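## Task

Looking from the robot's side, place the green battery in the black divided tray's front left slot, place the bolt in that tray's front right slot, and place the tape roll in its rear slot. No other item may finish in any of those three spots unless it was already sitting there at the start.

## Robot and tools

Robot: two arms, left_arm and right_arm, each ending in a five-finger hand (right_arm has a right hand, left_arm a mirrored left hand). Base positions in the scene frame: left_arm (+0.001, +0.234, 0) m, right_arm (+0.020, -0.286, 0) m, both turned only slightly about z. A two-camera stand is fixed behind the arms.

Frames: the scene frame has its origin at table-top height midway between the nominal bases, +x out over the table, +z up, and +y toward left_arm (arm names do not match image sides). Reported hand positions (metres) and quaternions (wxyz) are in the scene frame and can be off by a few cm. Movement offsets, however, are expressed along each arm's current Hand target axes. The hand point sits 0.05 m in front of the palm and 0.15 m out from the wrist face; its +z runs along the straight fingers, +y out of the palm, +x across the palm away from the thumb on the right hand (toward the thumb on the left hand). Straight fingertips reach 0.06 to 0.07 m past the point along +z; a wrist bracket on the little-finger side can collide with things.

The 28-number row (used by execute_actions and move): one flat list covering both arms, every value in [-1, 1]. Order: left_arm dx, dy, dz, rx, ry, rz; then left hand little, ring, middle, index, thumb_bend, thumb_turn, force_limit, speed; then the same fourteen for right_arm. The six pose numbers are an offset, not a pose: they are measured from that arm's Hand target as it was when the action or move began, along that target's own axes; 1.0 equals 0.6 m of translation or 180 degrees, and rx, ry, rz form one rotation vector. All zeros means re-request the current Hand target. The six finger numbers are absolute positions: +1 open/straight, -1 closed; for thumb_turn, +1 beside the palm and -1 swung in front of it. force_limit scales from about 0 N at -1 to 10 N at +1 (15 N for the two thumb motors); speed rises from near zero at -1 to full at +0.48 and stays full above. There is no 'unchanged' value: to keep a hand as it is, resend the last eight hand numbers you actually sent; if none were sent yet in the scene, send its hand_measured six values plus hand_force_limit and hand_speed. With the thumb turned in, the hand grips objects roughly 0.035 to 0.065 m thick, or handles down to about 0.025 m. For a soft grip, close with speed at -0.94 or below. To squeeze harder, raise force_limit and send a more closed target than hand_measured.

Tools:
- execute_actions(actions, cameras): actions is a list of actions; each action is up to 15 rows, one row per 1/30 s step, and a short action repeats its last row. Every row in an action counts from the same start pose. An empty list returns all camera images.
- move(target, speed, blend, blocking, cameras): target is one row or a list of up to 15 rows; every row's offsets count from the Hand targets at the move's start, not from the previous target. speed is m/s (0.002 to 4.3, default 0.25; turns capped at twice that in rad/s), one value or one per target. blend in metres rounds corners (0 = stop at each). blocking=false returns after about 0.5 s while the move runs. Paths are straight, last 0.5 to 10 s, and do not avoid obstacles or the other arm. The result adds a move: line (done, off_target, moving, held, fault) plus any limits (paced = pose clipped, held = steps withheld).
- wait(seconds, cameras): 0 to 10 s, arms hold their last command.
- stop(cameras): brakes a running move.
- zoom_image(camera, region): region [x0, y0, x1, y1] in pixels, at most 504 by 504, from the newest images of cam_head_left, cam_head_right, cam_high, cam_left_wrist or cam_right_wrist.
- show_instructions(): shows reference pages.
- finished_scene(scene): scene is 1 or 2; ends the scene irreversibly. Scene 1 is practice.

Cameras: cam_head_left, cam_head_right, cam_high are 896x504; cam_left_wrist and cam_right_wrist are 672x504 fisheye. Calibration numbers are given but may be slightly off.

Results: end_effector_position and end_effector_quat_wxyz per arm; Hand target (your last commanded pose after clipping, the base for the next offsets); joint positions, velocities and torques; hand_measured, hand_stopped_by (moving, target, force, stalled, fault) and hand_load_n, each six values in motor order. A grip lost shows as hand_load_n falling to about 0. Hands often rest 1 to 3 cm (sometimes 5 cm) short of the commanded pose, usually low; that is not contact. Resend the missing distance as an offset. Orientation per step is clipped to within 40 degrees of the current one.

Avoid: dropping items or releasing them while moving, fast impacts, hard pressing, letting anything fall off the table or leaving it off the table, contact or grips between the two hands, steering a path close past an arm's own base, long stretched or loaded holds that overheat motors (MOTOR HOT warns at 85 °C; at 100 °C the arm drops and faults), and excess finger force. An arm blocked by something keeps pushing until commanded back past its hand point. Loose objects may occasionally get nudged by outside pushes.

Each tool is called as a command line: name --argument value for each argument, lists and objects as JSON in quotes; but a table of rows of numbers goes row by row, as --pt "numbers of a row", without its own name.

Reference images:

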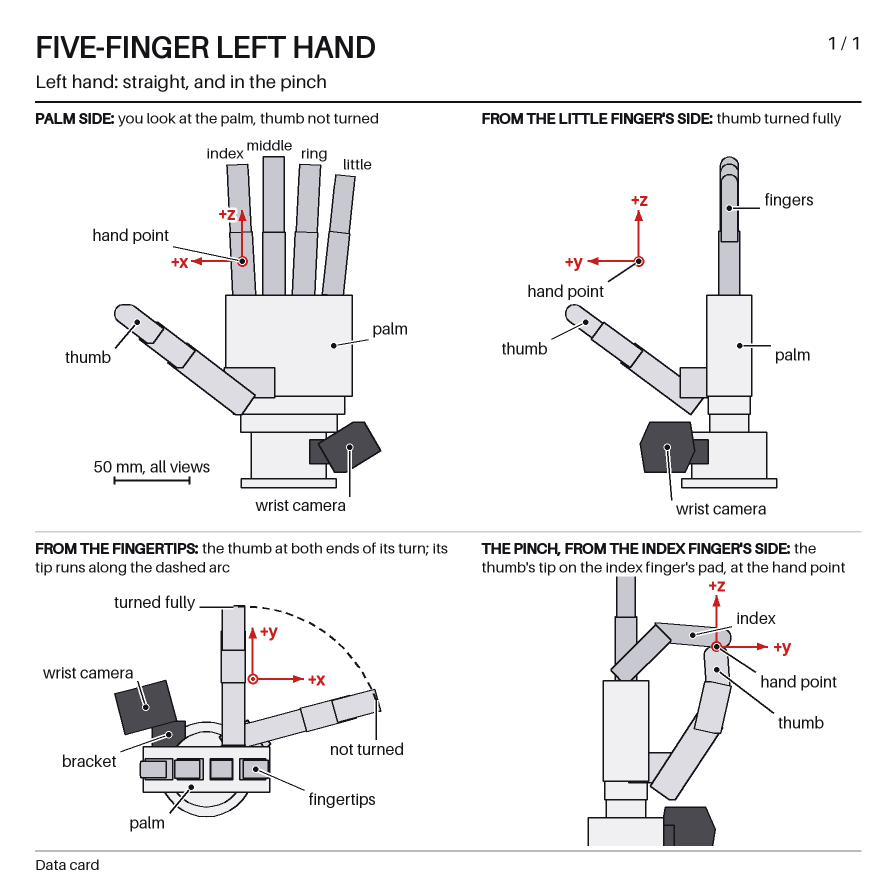

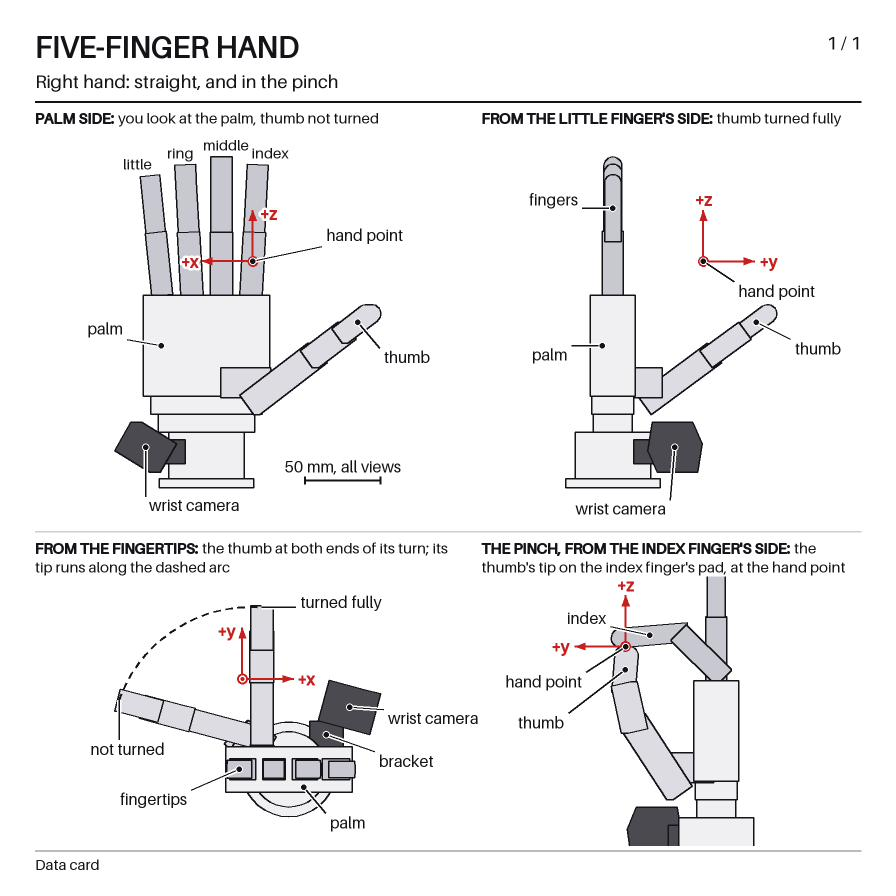

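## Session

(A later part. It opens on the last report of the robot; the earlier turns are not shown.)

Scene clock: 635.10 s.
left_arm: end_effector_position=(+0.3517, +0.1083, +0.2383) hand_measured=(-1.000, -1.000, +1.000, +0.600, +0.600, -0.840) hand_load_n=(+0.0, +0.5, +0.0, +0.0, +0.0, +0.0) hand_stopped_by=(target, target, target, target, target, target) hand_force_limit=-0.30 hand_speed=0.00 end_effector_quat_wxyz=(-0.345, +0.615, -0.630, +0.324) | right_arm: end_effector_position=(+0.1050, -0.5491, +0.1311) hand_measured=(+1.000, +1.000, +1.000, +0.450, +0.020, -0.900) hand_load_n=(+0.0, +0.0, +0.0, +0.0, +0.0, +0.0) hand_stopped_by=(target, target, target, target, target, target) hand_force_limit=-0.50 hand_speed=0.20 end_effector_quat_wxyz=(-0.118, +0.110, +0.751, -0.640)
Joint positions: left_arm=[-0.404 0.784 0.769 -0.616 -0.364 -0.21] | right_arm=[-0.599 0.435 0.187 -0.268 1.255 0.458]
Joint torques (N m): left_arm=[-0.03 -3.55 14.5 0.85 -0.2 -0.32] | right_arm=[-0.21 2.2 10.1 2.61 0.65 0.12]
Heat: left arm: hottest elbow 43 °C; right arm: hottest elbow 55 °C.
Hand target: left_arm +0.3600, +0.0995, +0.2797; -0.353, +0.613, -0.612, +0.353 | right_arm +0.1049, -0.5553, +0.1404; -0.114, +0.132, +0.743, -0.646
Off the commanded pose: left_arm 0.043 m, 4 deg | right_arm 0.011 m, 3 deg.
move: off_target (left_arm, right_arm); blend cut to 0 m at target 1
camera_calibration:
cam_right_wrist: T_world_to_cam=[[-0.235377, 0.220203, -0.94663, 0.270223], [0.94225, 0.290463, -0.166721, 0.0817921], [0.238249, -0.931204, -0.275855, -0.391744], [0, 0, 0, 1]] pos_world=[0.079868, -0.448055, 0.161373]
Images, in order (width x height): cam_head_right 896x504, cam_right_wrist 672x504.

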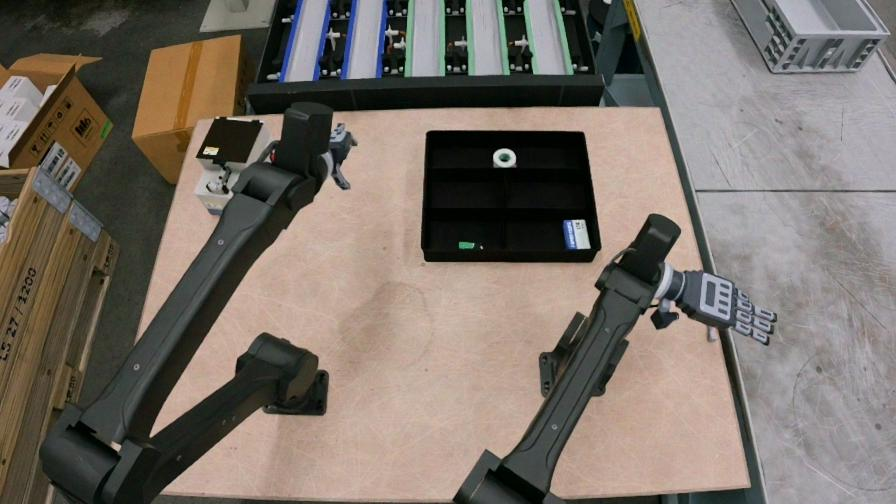

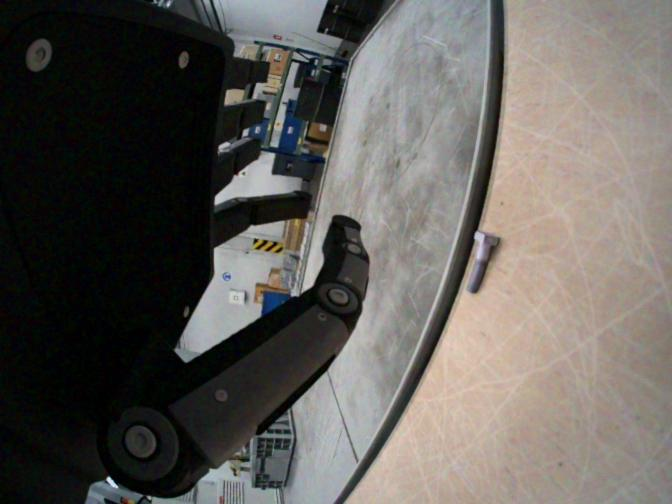

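move --target '[0,0,0,0,0,0,-1,-1,1,0.6,0.6,-0.84,-0.3,0,0.0047,0.142,0.0794,0,0,0,1,1,1,0.45,0.02,-0.9,-0.5,0.2]' --cameras '["cam_right_wrist"]' --speed 0.15

zoom_image --camera "cam_right_wrist" --region '[300, 150, 500, 350]'

Scene clock: 667.23 s.
left_arm: end_effector_position=(+0.3517, +0.1083, +0.2383) hand_measured=(-1.000, -1.000, +1.000, +0.600, +0.600, -0.840) hand_load_n=(+0.0, +0.0, +0.0, +0.0, +0.0, +0.0) hand_stopped_by=(target, target, target, target, target, target) hand_force_limit=-0.30 hand_speed=0.00 end_effector_quat_wxyz=(-0.345, +0.615, -0.630, +0.324) | right_arm: end_effector_position=(+0.0917, -0.5803, +0.0412) hand_measured=(+1.000, +1.000, +1.000, +0.450, +0.020, -0.900) hand_load_n=(+0.0, +0.0, +0.0, +0.0, +0.0, +0.0) hand_stopped_by=(target, target, target, target, target, target) hand_force_limit=-0.50 hand_speed=0.20 end_effector_quat_wxyz=(-0.113, +0.130, +0.759, -0.627)
Joint positions: left_arm=[-0.404 0.784 0.769 -0.616 -0.364 -0.21] | right_arm=[-0.827 1.037 0.014 0.635 1.053 0.332]
Joint torques (N m): left_arm=[-0.03 -3.49 14.48 0.87 -0.2 -0.33] | right_arm=[0.73 -1.67 6.05 0.95 0.32 0.04]
Heat: left arm: hottest elbow 45 °C; right arm: hottest elbow 51 °C.
Hand target: left_arm +0.3600, +0.0995, +0.2797; -0.353, +0.613, -0.612, +0.353 | right_arm +0.0913, -0.5839, +0.0469; -0.113, +0.137, +0.755, -0.631 (not the last commanded pose)
Off the commanded pose: left_arm 0.043 m, 4 deg | right_arm 0.011 m, 3 deg.
move: held (right_arm; a check stopped the path), off_target (left_arm); limits=held
pose unreachable (right arm): on one or more control steps of this call, first in action 0 (counted from 0), this arm could not follow its commanded pose, so it was not sent that pose on those steps. It may still have moved: this result reports where it is.
cause: moving toward the commanded pose would bring two parts of the arm too close to each other (joints 2 (shoulder) and 3 (elbow) lie between them).
camera_calibration:
cam_right_wrist: T_world_to_cam=[[-0.193855, 0.247451, -0.949309, 0.201088], [0.954619, 0.270602, -0.124403, 0.0739942], [0.226101, -0.930345, -0.288679, -0.440327], [0, 0, 0, 1]] pos_world=[0.0679041, -0.479438, 0.0729865]
Images, in order (width x height): cam_right_wrist 672x504.

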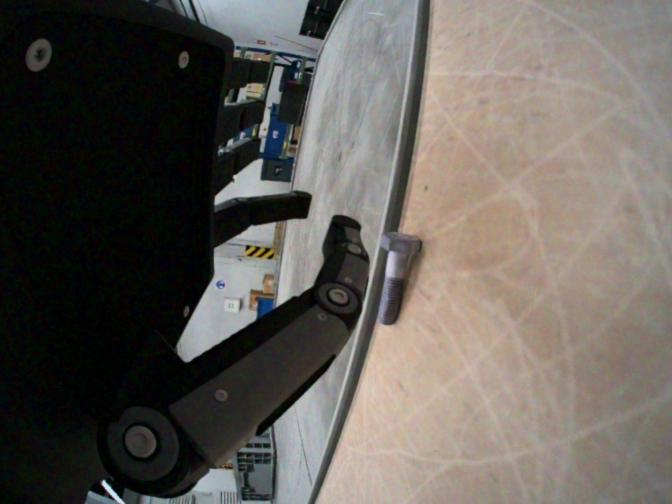

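Scaled by 2.520 from the camera's 672x504 image, which has a finer 960x720 frame.

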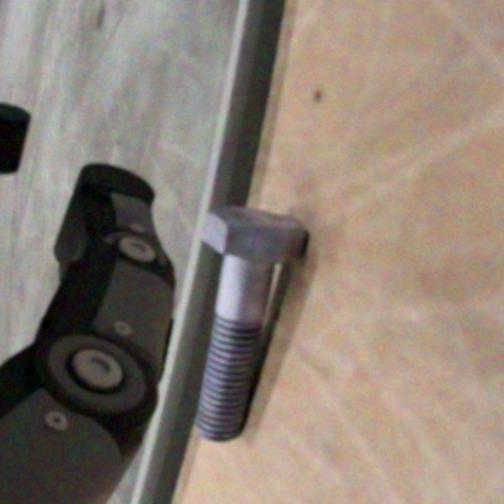

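move --pt "0 0 0 0 0 0 -1 -1 1 0.6 0.6 -0.84 -0.3 0 -0.002 -0.0058 0.0042 0.008 0.0547 0.0099 1 1 1 0.45 0.02 -0.9 -0.5 0.2" --pt "0 0 0 0 0 0 -1 -1 1 0.6 0.6 -0.84 -0.3 0 -0.002 0.0319 0.011 0.008 0.0547 0.0099 1 1 1 0.45 0.02 -0.9 -0.5 0.2" --cameras '["cam_right_wrist"]' --speed 0.1

zoom_image --camera "cam_right_wrist" --region '[280, 150, 480, 350]'

Scene clock: 692.73 s.
left_arm: end_effector_position=(+0.3517, +0.1083, +0.2383) hand_measured=(-1.000, -1.000, +1.000, +0.600, +0.600, -0.840) hand_load_n=(+0.0, +0.0, +0.0, +0.0, +0.0, +0.0) hand_stopped_by=(target, target, target, target, target, target) hand_force_limit=-0.30 hand_speed=0.00 end_effector_quat_wxyz=(-0.345, +0.615, -0.630, +0.324) | right_arm: end_effector_position=(+0.0777, -0.5775, +0.0161) hand_measured=(+1.000, +1.000, +1.000, +0.450, +0.020, -0.900) hand_load_n=(+0.0, -0.5, +0.0, +0.0, +0.0, +0.0) hand_stopped_by=(target, target, target, target, target, target) hand_force_limit=-0.50 hand_speed=0.20 end_effector_quat_wxyz=(-0.185, +0.194, +0.741, -0.615)
Joint positions: left_arm=[-0.404 0.784 0.769 -0.616 -0.364 -0.21] | right_arm=[-0.758 1.281 0.087 0.5 1.294 0.638]
Joint torques (N m): left_arm=[-0.03 -3.43 14.54 0.9 -0.22 -0.33] | right_arm=[1.55 -2.02 5.6 2.45 0.79 -0.07]
Heat: left arm: hottest elbow 46 °C; right arm: hottest elbow 47 °C.
Hand target: left_arm +0.3600, +0.0995, +0.2797; -0.353, +0.613, -0.612, +0.353 | right_arm +0.0914, -0.5872, +0.0269; -0.170, +0.201, +0.733, -0.628
Off the commanded pose: left_arm 0.043 m, 4 deg | right_arm 0.020 m, 3 deg.
move: off_target (left_arm, right_arm)
camera_calibration:
cam_right_wrist: T_world_to_cam=[[-0.170229, 0.283612, -0.943709, 0.192753], [0.984885, 0.080076, -0.153591, -0.0284042], [0.0320083, -0.95559, -0.292956, -0.44118], [0, 0, 0, 1]] pos_world=[0.0749084, -0.47398, 0.0482938]
Images, in order (width x height): cam_right_wrist 672x504.

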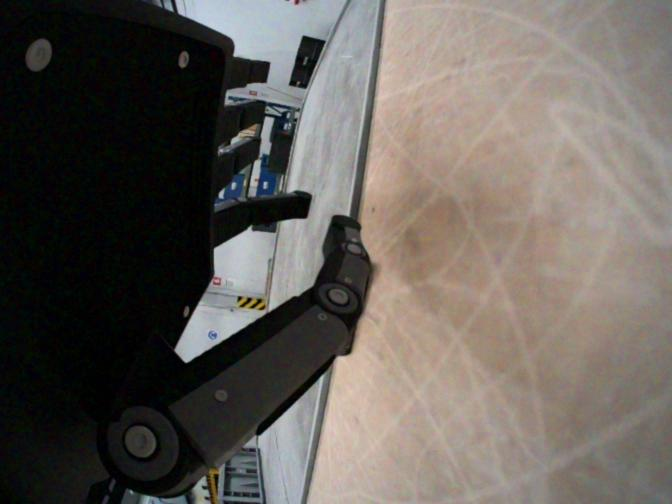

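Scaled by 2.520 from the camera's 672x504 image, which has a finer 960x720 frame.

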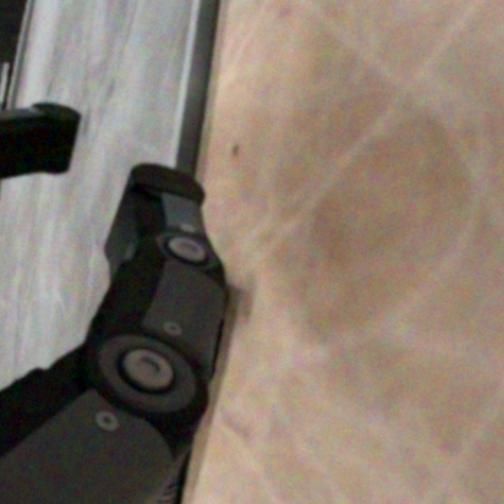

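move --target '[0,0,0,0,0,0,-1,-1,1,0.6,0.6,-0.84,-0.3,0,-0.0249,-0.0193,-0.006,0,0,0,1,1,1,0.45,0.02,-0.9,-0.5,0.2]' --cameras '["cam_right_wrist"]' --speed 0.1

zoom_image --camera "cam_right_wrist" --region '[280, 150, 480, 350]'

Scene clock: 707.27 s.
left_arm: end_effector_position=(+0.3517, +0.1083, +0.2383) hand_measured=(-1.000, -1.000, +1.000, +0.600, +0.600, -0.840) hand_load_n=(+0.0, +0.0, +0.0, +0.0, +0.0, +0.0) hand_stopped_by=(target, target, target, target, target, target) hand_force_limit=-0.30 hand_speed=0.00 end_effector_quat_wxyz=(-0.345, +0.615, -0.630, +0.324) | right_arm: end_effector_position=(+0.0888, -0.5829, +0.0247) hand_measured=(+1.000, +1.000, +1.000, +0.450, +0.020, -0.900) hand_load_n=(+0.0, +0.0, +0.0, +0.0, +0.0, +0.0) hand_stopped_by=(target, target, target, target, target, target) hand_force_limit=-0.50 hand_speed=0.20 end_effector_quat_wxyz=(-0.186, +0.191, +0.740, -0.617)
Joint positions: left_arm=[-0.404 0.784 0.769 -0.616 -0.364 -0.21] | right_arm=[-0.737 1.25 0.126 0.407 1.311 0.661]
Joint torques (N m): left_arm=[-0.09 -3.31 14.52 0.85 -0.21 -0.32] | right_arm=[1.67 -3.6 7.23 0.35 0.82 0.11]
Heat: left arm: hottest elbow 46 °C; right arm: hottest elbow 45 °C.
Hand target: left_arm +0.3600, +0.0995, +0.2797; -0.353, +0.613, -0.612, +0.353 | right_arm +0.1051, -0.5932, +0.0390; -0.170, +0.201, +0.733, -0.628
Off the commanded pose: left_arm 0.043 m, 4 deg | right_arm 0.024 m, 3 deg.
move: off_target (left_arm, right_arm)
camera_calibration:
cam_right_wrist: T_world_to_cam=[[-0.177163, 0.279971, -0.94352, 0.202831], [0.983569, 0.0841888, -0.159702, -0.0350115], [0.0347219, -0.95631, -0.290286, -0.444989], [0, 0, 0, 1]] pos_world=[0.0858212, -0.479386, 0.0566095]
Images, in order (width x height): cam_right_wrist 672x504.

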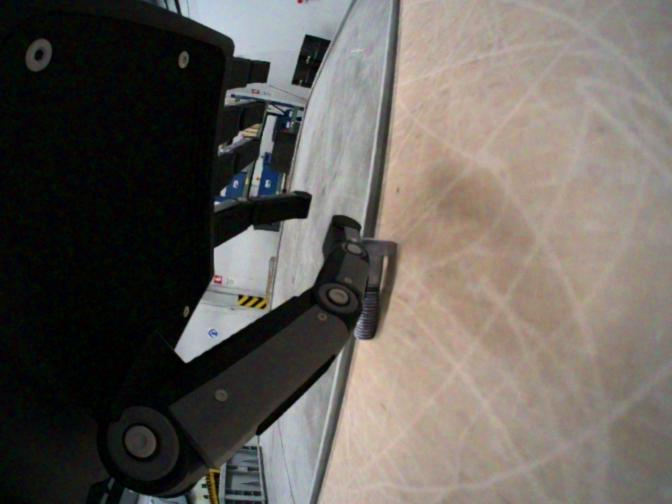

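Scaled by 2.520 from the camera's 672x504 image, which has a finer 960x720 frame.

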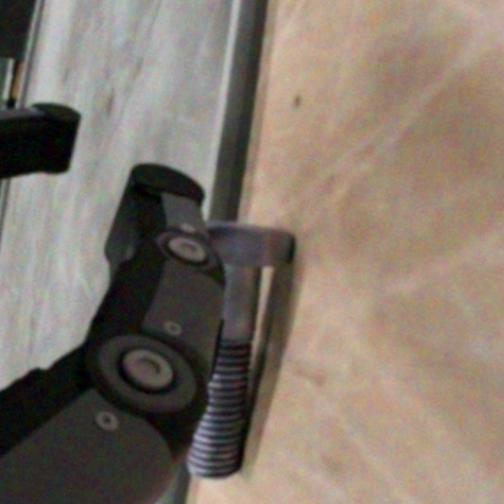

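move --target '[0,0,0,0,0,0,-1,-1,1,0.6,0.6,-0.84,-0.3,0,0,0.0247,0.0015,0,0,0,1,1,1,0.45,0.02,-0.9,-0.5,0.2]' --cameras '["cam_right_wrist"]' --speed 0.08

zoom_image --camera "cam_right_wrist" --region '[280, 150, 480, 350]'

Scene clock: 719.20 s.
left_arm: end_effector_position=(+0.3517, +0.1083, +0.2383) hand_measured=(-1.000, -1.000, +1.000, +0.600, +0.600, -0.840) hand_load_n=(+0.0, +0.0, +0.0, +0.0, +0.0, +0.0) hand_stopped_by=(target, target, target, target, target, target) hand_force_limit=-0.30 hand_speed=0.00 end_effector_quat_wxyz=(-0.345, +0.615, -0.630, +0.324) | right_arm: end_effector_position=(+0.0928, -0.5806, +0.0147) hand_measured=(+1.000, +1.000, +1.000, +0.450, +0.020, -0.900) hand_load_n=(+0.0, +0.0, +0.0, +0.0, +0.0, +0.0) hand_stopped_by=(target, target, target, target, target, target) hand_force_limit=-0.50 hand_speed=0.20 end_effector_quat_wxyz=(-0.191, +0.183, +0.741, -0.617)
Joint positions: left_arm=[-0.404 0.784 0.769 -0.616 -0.364 -0.21] | right_arm=[-0.712 1.324 0.132 0.424 1.329 0.696]
Joint torques (N m): left_arm=[-0.26 -3.43 14.49 0.83 -0.21 -0.31] | right_arm=[1.32 -2.55 5.68 2.32 0.44 0.11]
Heat: left arm: hottest elbow 47 °C; right arm: hottest elbow 44 °C.
Hand target: left_arm +0.3600, +0.0995, +0.2797; -0.353, +0.613, -0.612, +0.353 | right_arm +0.1059, -0.5921, +0.0242; -0.170, +0.201, +0.733, -0.628
Off the commanded pose: left_arm 0.043 m, 4 deg | right_arm 0.020 m, 4 deg.
move: off_target (left_arm, right_arm)
camera_calibration:
cam_right_wrist: T_world_to_cam=[[-0.193892, 0.28521, -0.938649, 0.197917], [0.980409, 0.0901905, -0.175113, -0.0366397], [0.0347132, -0.954212, -0.29711, -0.444493], [0, 0, 0, 1]] pos_world=[0.089726, -0.477284, 0.0472951]
Images, in order (width x height): cam_right_wrist 672x504.

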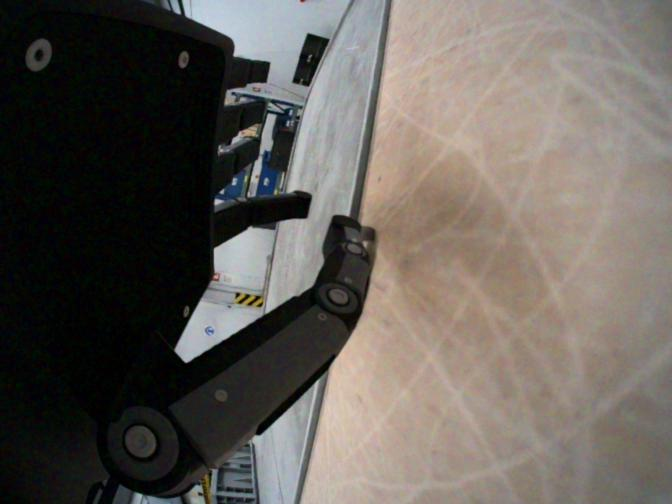

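Scaled by 2.520 from the camera's 672x504 image, which has a finer 960x720 frame.

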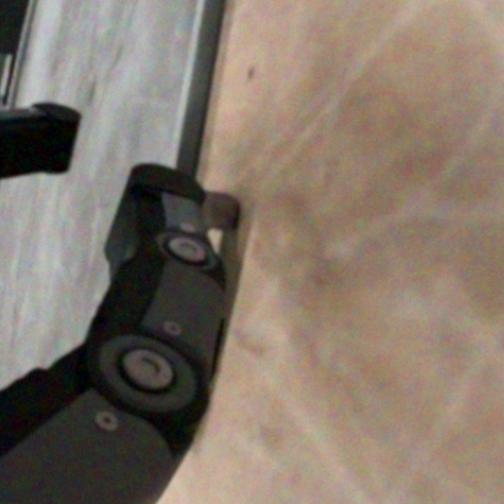

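move --target '[0,0,0,0,0,0,-1,-1,1,0.6,0.6,-0.84,-0.3,0,0,0.0141,0.005,0,0,0,1,1,1,0.45,0.02,-0.9,-0.5,0.2]' --cameras '["cam_right_wrist"]' --speed 0.06

zoom_image --camera "cam_right_wrist" --region '[280, 150, 480, 350]'

Scene clock: 728.93 s.
left_arm: end_effector_position=(+0.3517, +0.1083, +0.2383) hand_measured=(-1.000, -1.000, +1.000, +0.600, +0.600, -0.840) hand_load_n=(+0.0, +0.0, +0.0, +0.5, +0.0, +0.0) hand_stopped_by=(target, target, target, target, target, target) hand_force_limit=-0.30 hand_speed=0.00 end_effector_quat_wxyz=(-0.345, +0.615, -0.630, +0.324) | right_arm: end_effector_position=(+0.0981, -0.5845, +0.0087) hand_measured=(+1.000, +1.000, +1.000, +0.450, +0.020, -0.900) hand_load_n=(+0.0, +0.0, +0.0, +0.0, +0.0, +0.0) hand_stopped_by=(target, target, target, target, target, target) hand_force_limit=-0.50 hand_speed=0.20 end_effector_quat_wxyz=(-0.179, +0.192, +0.739, -0.621)
Joint positions: left_arm=[-0.404 0.784 0.769 -0.616 -0.364 -0.21] | right_arm=[-0.712 1.399 0.132 0.526 1.324 0.699]
Joint torques (N m): left_arm=[-0.21 -3.37 14.5 0.88 -0.19 -0.33] | right_arm=[0.67 -3.02 4.44 2.36 0.37 -0.13]
Heat: left arm: hottest elbow 47 °C; right arm: hottest elbow 43 °C.
Hand target: left_arm +0.3600, +0.0995, +0.2797; -0.353, +0.613, -0.612, +0.353 | right_arm +0.1051, -0.5935, +0.0154; -0.170, +0.201, +0.733, -0.628
Off the commanded pose: left_arm 0.043 m, 4 deg | right_arm 0.013 m, 2 deg.
move: off_target (left_arm, right_arm)
camera_calibration:
cam_right_wrist: T_world_to_cam=[[-0.17064, 0.268315, -0.948098, 0.182384], [0.984314, 0.0901682, -0.15164, -0.0431692], [0.044801, -0.959102, -0.279493, -0.45413], [0, 0, 0, 1]] pos_world=[0.0939595, -0.480601, 0.0394459]
Images, in order (width x height): cam_right_wrist 672x504.

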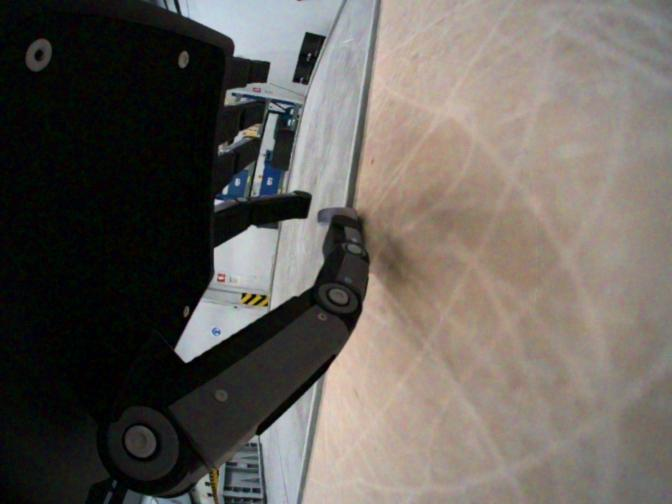

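Scaled by 2.520 from the camera's 672x504 image, which has a finer 960x720 frame.

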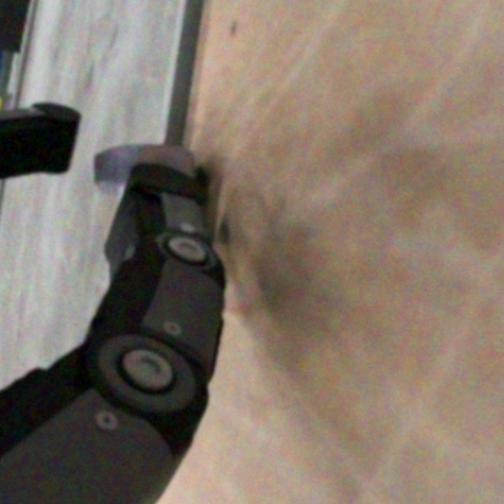

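move --target '[0,0,0,0,0,0,-1,-1,1,0.6,0.6,-0.84,-0.3,0,0.0201,-0.0117,0.01,0,0,0,1,1,1,0.45,0.02,-0.9,-0.5,0.2]' --cameras '["cam_right_wrist"]' --speed 0.1

zoom_image --camera "cam_right_wrist" --region '[280, 150, 480, 350]'

Scene clock: 746.60 s.
left_arm: end_effector_position=(+0.3517, +0.1083, +0.2383) hand_measured=(-1.000, -1.000, +1.000, +0.600, +0.600, -0.840) hand_load_n=(+0.0, +0.0, +0.0, +0.0, +0.0, +0.5) hand_stopped_by=(target, target, target, target, target, target) hand_force_limit=-0.30 hand_speed=0.00 end_effector_quat_wxyz=(-0.345, +0.615, -0.630, +0.324) | right_arm: end_effector_position=(+0.0915, -0.5872, +0.0141) hand_measured=(+1.000, +1.000, +1.000, +0.450, +0.020, -0.900) hand_load_n=(+0.0, +0.0, +0.0, +0.0, +0.0, +0.0) hand_stopped_by=(target, target, target, target, target, target) hand_force_limit=-0.50 hand_speed=0.20 end_effector_quat_wxyz=(-0.175, +0.190, +0.740, -0.621)
Joint positions: left_arm=[-0.404 0.784 0.769 -0.616 -0.364 -0.21] | right_arm=[-0.751 1.373 0.107 0.626 1.286 0.596]
Joint torques (N m): left_arm=[-0.09 -3.43 14.56 0.87 -0.2 -0.33] | right_arm=[-0.26 -3.72 3.36 2.5 0.32 -0.13]
Heat: left arm: hottest elbow 47 °C; right arm: hottest elbow 41 °C.
Hand target: left_arm +0.3600, +0.0995, +0.2797; -0.353, +0.613, -0.612, +0.353 | right_arm +0.0911, -0.5934, +0.0213; -0.170, +0.201, +0.733, -0.628
Off the commanded pose: left_arm 0.043 m, 4 deg | right_arm 0.010 m, 2 deg.
move: off_target (left_arm)
camera_calibration:
cam_right_wrist: T_world_to_cam=[[-0.169223, 0.268165, -0.948394, 0.186855], [0.984102, 0.098619, -0.147709, -0.0306129], [0.0539194, -0.958312, -0.28059, -0.455296], [0, 0, 0, 1]] pos_world=[0.0862955, -0.483405, 0.0449382]
Images, in order (width x height): cam_right_wrist 672x504.

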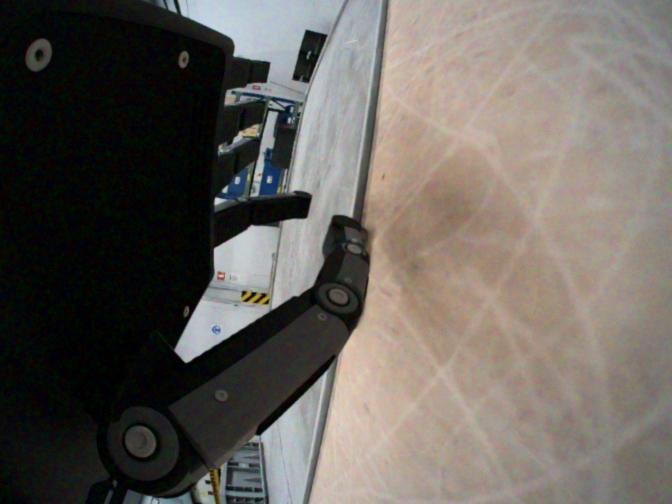

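Scaled by 2.520 from the camera's 672x504 image, which has a finer 960x720 frame.

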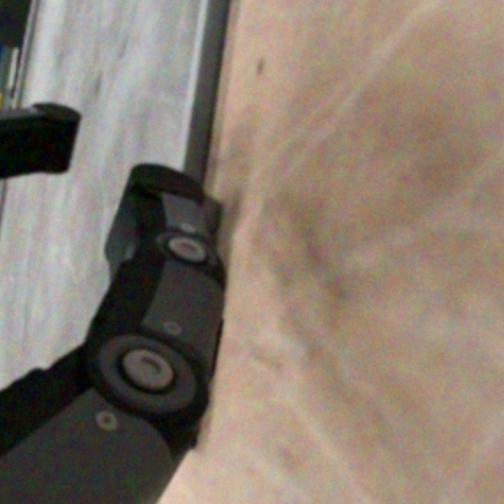

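move --target '[0,0,0,0,0,0,-1,-1,1,0.6,0.6,-0.84,-0.3,0,0.003,0.0132,-0.0012,0,0,0,1,1,1,0.45,0.02,-0.9,-0.5,0.2]' --cameras '["cam_right_wrist"]' --speed 0.06

zoom_image --camera "cam_right_wrist" --region '[280, 150, 480, 350]'

Scene clock: 755.37 s.
left_arm: end_effector_position=(+0.3517, +0.1083, +0.2383) hand_measured=(-1.000, -1.000, +1.000, +0.600, +0.600, -0.840) hand_load_n=(+0.0, +0.0, -0.5, +0.0, +0.0, +0.0) hand_stopped_by=(target, target, target, target, target, target) hand_force_limit=-0.30 hand_speed=0.00 end_effector_quat_wxyz=(-0.345, +0.615, -0.630, +0.324) | right_arm: end_effector_position=(+0.0899, -0.5857, +0.0087) hand_measured=(+1.000, +1.000, +1.000, +0.450, +0.020, -0.900) hand_load_n=(+0.0, +0.0, +0.0, -0.5, +0.0, +0.0) hand_stopped_by=(target, target, target, target, target, target) hand_force_limit=-0.50 hand_speed=0.20 end_effector_quat_wxyz=(-0.175, +0.189, +0.740, -0.621)
Joint positions: left_arm=[-0.404 0.784 0.769 -0.616 -0.364 -0.21] | right_arm=[-0.751 1.416 0.1 0.677 1.286 0.595]
Joint torques (N m): left_arm=[-0.15 -3.43 14.46 0.91 -0.19 -0.32] | right_arm=[0.44 -2.9 2.89 2.48 0.51 -0.01]
Heat: left arm: hottest elbow 47 °C; right arm: hottest elbow 41 °C.
Hand target: left_arm +0.3600, +0.0995, +0.2797; -0.353, +0.613, -0.612, +0.353 | right_arm +0.0906, -0.5908, +0.0136; -0.170, +0.201, +0.733, -0.628
Off the commanded pose: left_arm 0.043 m, 4 deg | right_arm 0.007 m, 2 deg.
move: off_target (left_arm)
camera_calibration:
cam_right_wrist: T_world_to_cam=[[-0.170496, 0.268843, -0.947974, 0.181615], [0.983888, 0.098979, -0.148886, -0.0298197], [0.0538027, -0.958085, -0.281387, -0.45521], [0, 0, 0, 1]] pos_world=[0.0847954, -0.482004, 0.039636]
Images, in order (width x height): cam_right_wrist 672x504.

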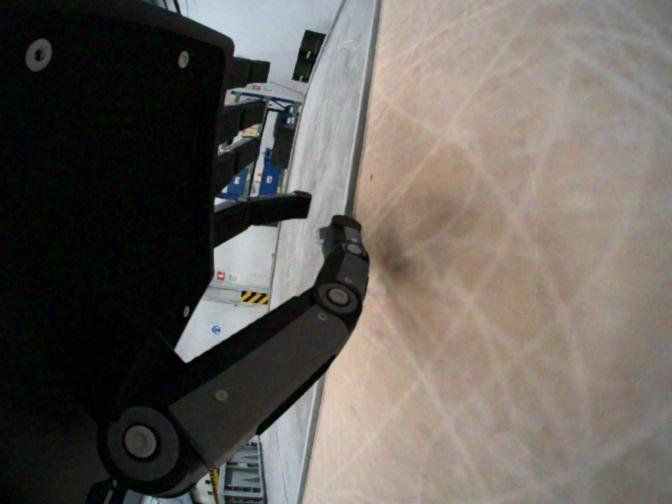

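Scaled by 2.520 from the camera's 672x504 image, which has a finer 960x720 frame.

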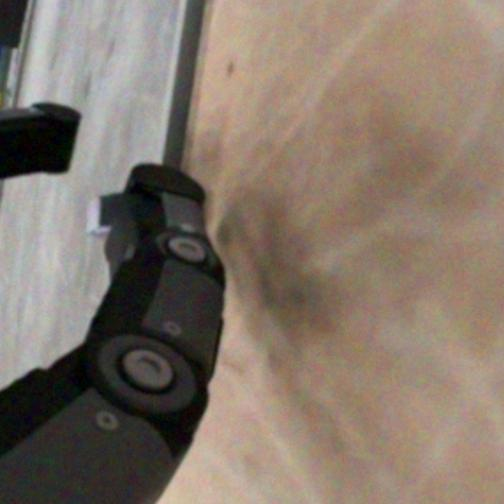

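move --target '[0,0,0,0,0,0,-1,-1,1,0.6,0.6,-0.84,-0.3,0,0,0,0,0,0,0,1,1,1,-0.5,0.02,-0.9,-0.4,-0.85]' --cameras '["cam_right_wrist"]' --speed 0.06

zoom_image --camera "cam_right_wrist" --region '[280, 150, 480, 350]'

Scene clock: 763.50 s.
left_arm: end_effector_position=(+0.3517, +0.1083, +0.2383) hand_measured=(-1.000, -1.000, +1.000, +0.600, +0.600, -0.840) hand_load_n=(+0.0, +0.0, +0.0, +0.0, +0.0, +0.0) hand_stopped_by=(target, target, target, target, target, target) hand_force_limit=-0.30 hand_speed=0.00 end_effector_quat_wxyz=(-0.345, +0.615, -0.630, +0.324) | right_arm: end_effector_position=(+0.0905, -0.5863, +0.0091) hand_measured=(+1.000, +1.000, +1.000, +0.020, +0.020, -0.900) hand_load_n=(+0.0, +0.0, +0.0, +0.0, +0.0, +0.0) hand_stopped_by=(target, target, target, force, target, target) hand_force_limit=-0.40 hand_speed=-0.85 end_effector_quat_wxyz=(-0.173, +0.191, +0.739, -0.622)
Joint positions: left_arm=[-0.404 0.784 0.769 -0.616 -0.364 -0.21] | right_arm=[-0.751 1.419 0.1 0.686 1.286 0.595]
Joint torques (N m): left_arm=[0.03 -3.43 14.52 0.84 -0.19 -0.32] | right_arm=[0.44 -2.96 2.88 2.44 0.5 -0.04]
Heat: left arm: hottest elbow 48 °C; right arm: hottest elbow 40 °C.
Hand target: left_arm +0.3600, +0.0995, +0.2797; -0.353, +0.613, -0.612, +0.353 | right_arm +0.0906, -0.5908, +0.0136; -0.170, +0.201, +0.733, -0.628
Off the commanded pose: left_arm 0.043 m, 4 deg | right_arm 0.006 m, 2 deg.
move: off_target (left_arm)
camera_calibration:
cam_right_wrist: T_world_to_cam=[[-0.166301, 0.264806, -0.949854, 0.179592], [0.984537, 0.0983673, -0.144949, -0.0307799], [0.055051, -0.959271, -0.27707, -0.45647], [0, 0, 0, 1]] pos_world=[0.0852993, -0.482408, 0.03965]
Images, in order (width x height): cam_right_wrist 672x504.

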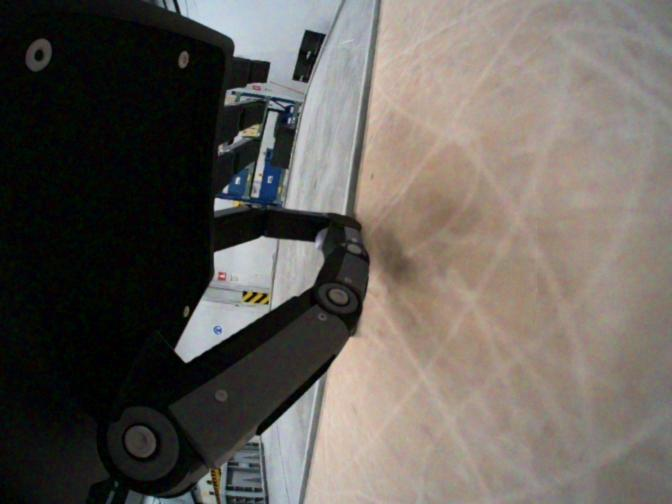

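Scaled by 2.520 from the camera's 672x504 image, which has a finer 960x720 frame.

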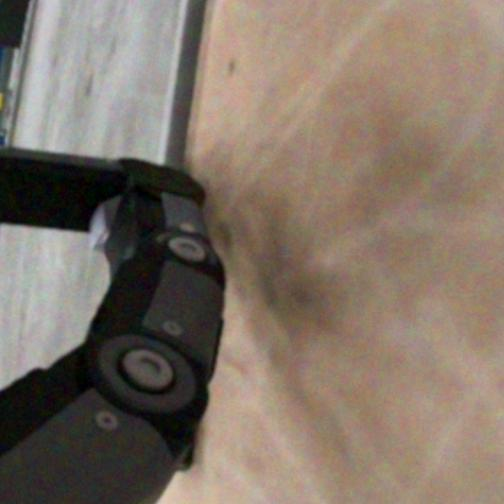

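move --target '[0,0,0,0,0,0,-1,-1,1,0.6,0.6,-0.84,-0.3,0,0,0,0,0,0,0,1,1,1,-0.45,0.02,-0.9,-0.3,-0.85]' --cameras '["cam_right_wrist"]' --speed 0.06

zoom_image --camera "cam_right_wrist" --region '[280, 150, 480, 350]'

Scene clock: 769.17 s.
left_arm: end_effector_position=(+0.3517, +0.1083, +0.2383) hand_measured=(-1.000, -1.000, +1.000, +0.600, +0.600, -0.840) hand_load_n=(+0.5, +0.0, +0.0, +0.0, +0.5, +0.0) hand_stopped_by=(target, target, target, target, target, target) hand_force_limit=-0.30 hand_speed=0.00 end_effector_quat_wxyz=(-0.345, +0.615, -0.630, +0.324) | right_arm: end_effector_position=(+0.0905, -0.5863, +0.0091) hand_measured=(+1.000, +1.000, +1.000, -0.102, +0.020, -0.900) hand_load_n=(+0.0, +0.0, +0.0, +1.0, +0.5, -0.5) hand_stopped_by=(target, target, target, force, target, target) hand_force_limit=-0.30 hand_speed=-0.85 end_effector_quat_wxyz=(-0.173, +0.191, +0.739, -0.622)
Joint positions: left_arm=[-0.404 0.784 0.769 -0.616 -0.364 -0.21] | right_arm=[-0.751 1.419 0.1 0.686 1.286 0.595]
Joint torques (N m): left_arm=[-0.15 -3.37 14.53 0.85 -0.2 -0.32] | right_arm=[0.5 -2.96 2.88 2.43 0.5 -0.05]
Heat: left arm: hottest elbow 48 °C; right arm: hottest elbow 39 °C.
Hand target: left_arm +0.3600, +0.0995, +0.2797; -0.353, +0.613, -0.612, +0.353 | right_arm +0.0906, -0.5908, +0.0136; -0.170, +0.201, +0.733, -0.628
Off the commanded pose: left_arm 0.043 m, 4 deg | right_arm 0.006 m, 2 deg.
move: off_target (left_arm)
camera_calibration:
cam_right_wrist: T_world_to_cam=[[-0.166301, 0.264806, -0.949854, 0.179592], [0.984537, 0.0983673, -0.144949, -0.0307799], [0.055051, -0.959271, -0.27707, -0.45647], [0, 0, 0, 1]] pos_world=[0.0852993, -0.482408, 0.03965]
Images, in order (width x height): cam_right_wrist 672x504.

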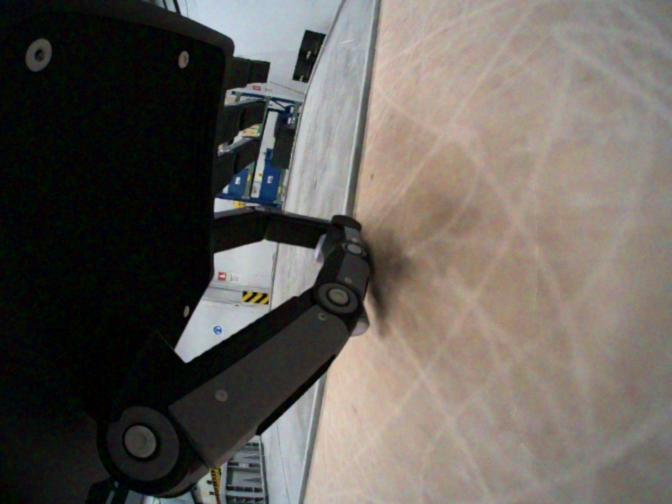

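Scaled by 2.520 from the camera's 672x504 image, which has a finer 960x720 frame.

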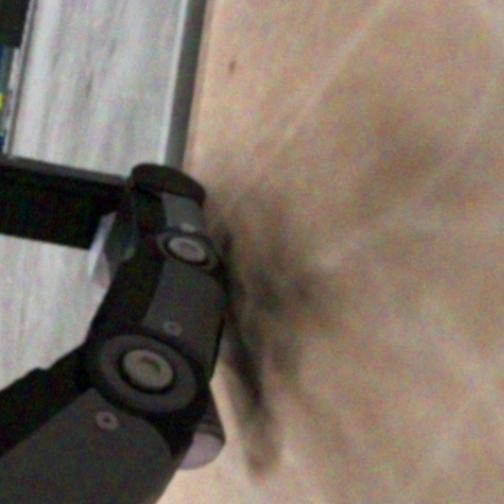

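move --pt "0 0 0 0 0 0 -1 -1 1 0.6 0.6 -0.84 -0.3 0 0 0 0 0 0 0 1 1 1 0.5 0.02 -0.9 -0.3 -0.3" --pt "0 0 0 0 0 0 -1 -1 1 0.6 0.6 -0.84 -0.3 0 0 -0.07 -0.011 0 0 0 1 1 1 0.45 0.02 -0.9 -0.3 0" --cameras '["cam_right_wrist"]' --speed 0.1

zoom_image --camera "cam_right_wrist" --region '[280, 150, 480, 350]'

Scene clock: 781.17 s.
left_arm: end_effector_position=(+0.3517, +0.1083, +0.2383) hand_measured=(-1.000, -1.000, +1.000, +0.600, +0.600, -0.840) hand_load_n=(+0.0, +0.0, +0.0, +0.5, +0.0, +0.0) hand_stopped_by=(target, target, target, target, target, target) hand_force_limit=-0.30 hand_speed=0.00 end_effector_quat_wxyz=(-0.345, +0.615, -0.630, +0.324) | right_arm: end_effector_position=(+0.0818, -0.5784, +0.0408) hand_measured=(+1.000, +1.000, +1.000, +0.450, +0.020, -0.900) hand_load_n=(+0.0, +0.0, +0.0, -0.5, +0.0, +0.0) hand_stopped_by=(target, target, target, target, target, target) hand_force_limit=-0.30 hand_speed=0.00 end_effector_quat_wxyz=(-0.180, +0.182, +0.741, -0.620)
Joint positions: left_arm=[-0.404 0.784 0.769 -0.616 -0.364 -0.21] | right_arm=[-0.751 1.097 0.098 0.367 1.286 0.57]
Joint torques (N m): left_arm=[-0.21 -3.66 14.53 0.87 -0.19 -0.32] | right_arm=[0.5 -2.49 8.39 0.43 0.49 0.11]
Heat: left arm: hottest elbow 48 °C; right arm: hottest elbow 39 °C.
Hand target: left_arm +0.3600, +0.0995, +0.2797; -0.353, +0.613, -0.612, +0.353 | right_arm +0.0904, -0.5907, +0.0561; -0.170, +0.201, +0.733, -0.628
Off the commanded pose: left_arm 0.043 m, 4 deg | right_arm 0.021 m, 3 deg.
move: off_target (left_arm, right_arm); target 2's new numbers were sent with right_arm's hand 0.021 m and 3 deg from that target
camera_calibration:
cam_right_wrist: T_world_to_cam=[[-0.186173, 0.274548, -0.943379, 0.213075], [0.98107, 0.104043, -0.163332, -0.0139911], [0.0533098, -0.955928, -0.288721, -0.437122], [0, 0, 0, 1]] pos_world=[0.0766979, -0.474901, 0.0725188]
Images, in order (width x height): cam_right_wrist 672x504.

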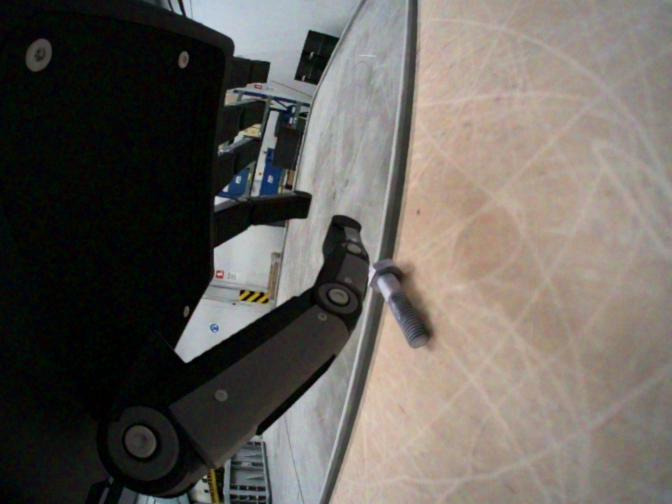

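Scaled by 2.520 from the camera's 672x504 image, which has a finer 960x720 frame.

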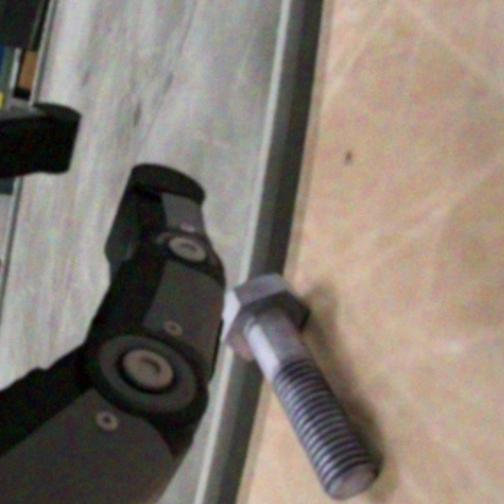

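move --pt "0 0 0 0 0 0 -1 -1 1 0.6 0.6 -0.84 -0.3 0 0 -0.2143 -0.0337 0 0 0 1 1 1 0.45 0.02 -0.84 -0.3 0" --pt "0 0 0 0 0 0 -1 -1 1 0.6 0.6 -0.84 -0.3 0 -0.0405 -0.2195 0.0007 -0.0008 -0.2473 -0.0389 1 1 1 0.45 0.02 -0.84 -0.3 0" --pt "0 0 0 0 0 0 -1 -1 1 0.6 0.6 -0.84 -0.3 0 0.0099 -0.1315 -0.012 -0.0016 -0.4945 -0.0777 1 1 1 0.45 0.02 -0.84 -0.3 0" --cameras '["cam_right_wrist","cam_head_right"]' --speed 0.4 --blend '[0.03,0.03,0]'

zoom_image --camera "cam_right_wrist" --region '[340, 150, 600, 410]'

Scene clock: 820.03 s.
left_arm: end_effector_position=(+0.3517, +0.1083, +0.2383) hand_measured=(-1.000, -1.000, +1.000, +0.600, +0.600, -0.840) hand_load_n=(+0.0, +0.0, +0.0, +0.0, +0.0, +0.5) hand_stopped_by=(target, target, target, target, target, target) hand_force_limit=-0.30 hand_speed=0.00 end_effector_quat_wxyz=(-0.345, +0.615, -0.630, +0.324) | right_arm: end_effector_position=(+0.0901, -0.5753, +0.1203) hand_measured=(+1.000, +1.000, +1.000, +0.450, +0.020, -0.840) hand_load_n=(+0.0, +0.0, +0.0, +0.0, +0.0, +0.0) hand_stopped_by=(target, target, target, target, target, target) hand_force_limit=-0.30 hand_speed=0.00 end_effector_quat_wxyz=(+0.339, -0.359, +0.669, -0.555)
Joint positions: left_arm=[-0.404 0.784 0.769 -0.616 -0.364 -0.21] | right_arm=[-1.999 1.078 0.448 -0.394 -1.389 -0.961]
Joint torques (N m): left_arm=[-0.09 -3.55 14.5 0.88 -0.21 -0.31] | right_arm=[1.49 -2.9 11.62 0.06 -0.46 -0.12]
Heat: left arm: hottest elbow 48 °C; right arm: hottest elbow 41 °C.
Hand target: left_arm +0.3600, +0.0995, +0.2797; -0.353, +0.613, -0.612, +0.353 | right_arm +0.0824, -0.5920, +0.1352; +0.324, -0.377, +0.660, -0.564
Off the commanded pose: left_arm 0.043 m, 4 deg | right_arm 0.024 m, 3 deg.
move: off_target (left_arm, right_arm)
camera_calibration:
cam_right_wrist: T_world_to_cam=[[-0.221476, -0.106629, -0.969319, 0.0757659], [-0.0761518, 0.99286, -0.0918194, 0.588474], [0.972188, 0.0534796, -0.228014, 0.079058], [0, 0, 0, 1]] pos_world=[-0.0152655, -0.580422, 0.145501]
Images, in order (width x height): cam_head_right 896x504, cam_right_wrist 672x504.

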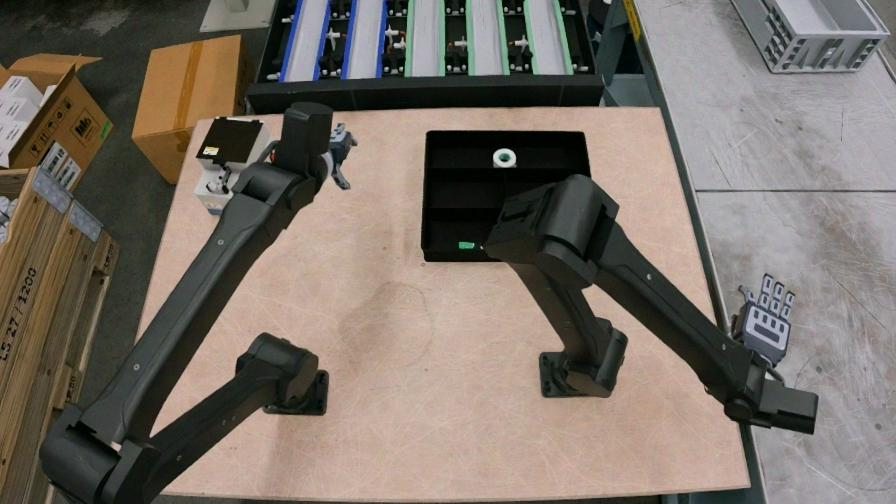

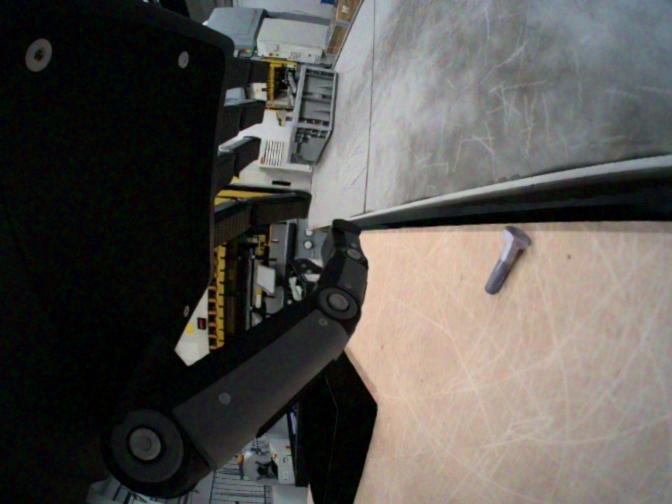

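Scaled by 1.938 from the camera's 672x504 image, which has a finer 960x720 frame.

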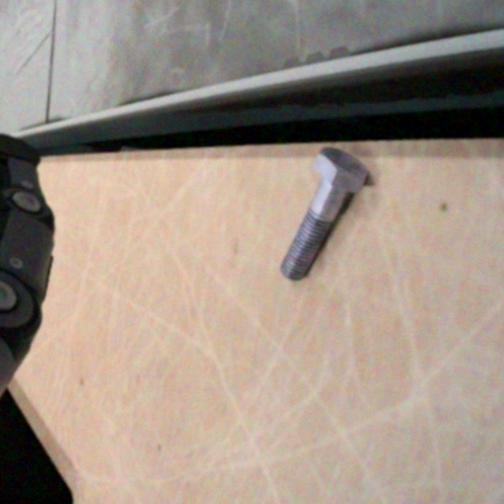

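move --target '[0,0,0,0,0,0,-1,-1,1,0.6,0.6,-0.84,-0.3,0,0.0244,0.131,0.0258,0,0,0,1,1,1,0.45,0.02,-0.84,-0.3,0]' --cameras '["cam_right_wrist"]' --speed 0.15

zoom_image --camera "cam_right_wrist" --region '[280, 150, 480, 350]'

Scene clock: 845.73 s.
left_arm: end_effector_position=(+0.3517, +0.1083, +0.2383) hand_measured=(-1.000, -1.000, +1.000, +0.600, +0.600, -0.840) hand_load_n=(+0.0, +0.0, +0.0, +0.0, +0.0, +0.0) hand_stopped_by=(target, target, target, target, target, target) hand_force_limit=-0.30 hand_speed=0.00 end_effector_quat_wxyz=(-0.345, +0.615, -0.630, +0.324) | right_arm: end_effector_position=(+0.0780, -0.6001, +0.0536) hand_measured=(+1.000, +1.000, +1.000, +0.450, +0.020, -0.840) hand_load_n=(+0.0, +0.0, +0.0, +0.0, +0.0, +0.0) hand_stopped_by=(target, target, target, target, target, target) hand_force_limit=-0.30 hand_speed=0.00 end_effector_quat_wxyz=(+0.331, -0.368, +0.666, -0.558)
Joint positions: left_arm=[-0.404 0.784 0.769 -0.616 -0.364 -0.21] | right_arm=[-1.999 1.37 0.426 -0.083 -1.386 -0.988]
Joint torques (N m): left_arm=[0.09 -3.49 14.5 0.87 -0.2 -0.32] | right_arm=[1.49 -5.01 5.72 1.99 -0.46 0.12]
Heat: left arm: hottest elbow 49 °C; right arm: hottest elbow 45 °C.
Hand target: left_arm +0.3600, +0.0995, +0.2797; -0.353, +0.613, -0.612, +0.353 | right_arm +0.0779, -0.6060, +0.0551; +0.324, -0.377, +0.660, -0.564
Off the commanded pose: left_arm 0.043 m, 4 deg | right_arm 0.006 m, 2 deg.
move: off_target (left_arm)
camera_calibration:
cam_right_wrist: T_world_to_cam=[[-0.236153, -0.127574, -0.963305, -0.00592231], [-0.0804045, 0.99051, -0.111466, 0.606004], [0.968384, 0.051131, -0.244169, 0.0766245], [0, 0, 0, 1]] pos_world=[-0.026875, -0.604926, 0.0805532]
Images, in order (width x height): cam_right_wrist 672x504.

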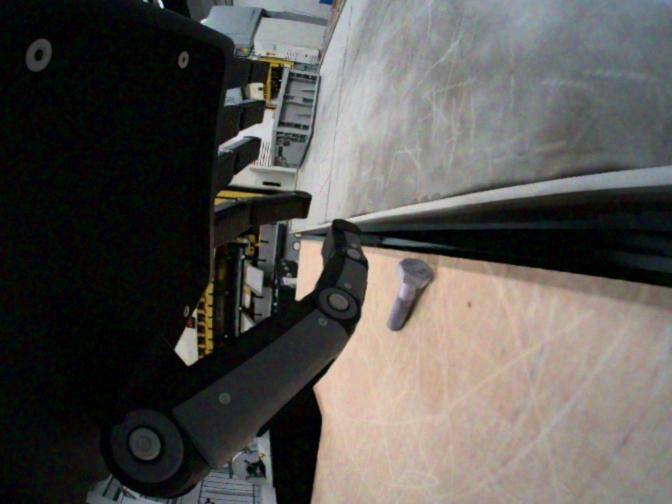

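Scaled by 2.520 from the camera's 672x504 image, which has a finer 960x720 frame.

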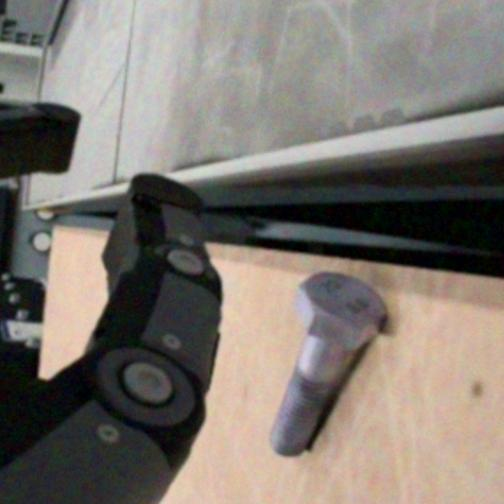

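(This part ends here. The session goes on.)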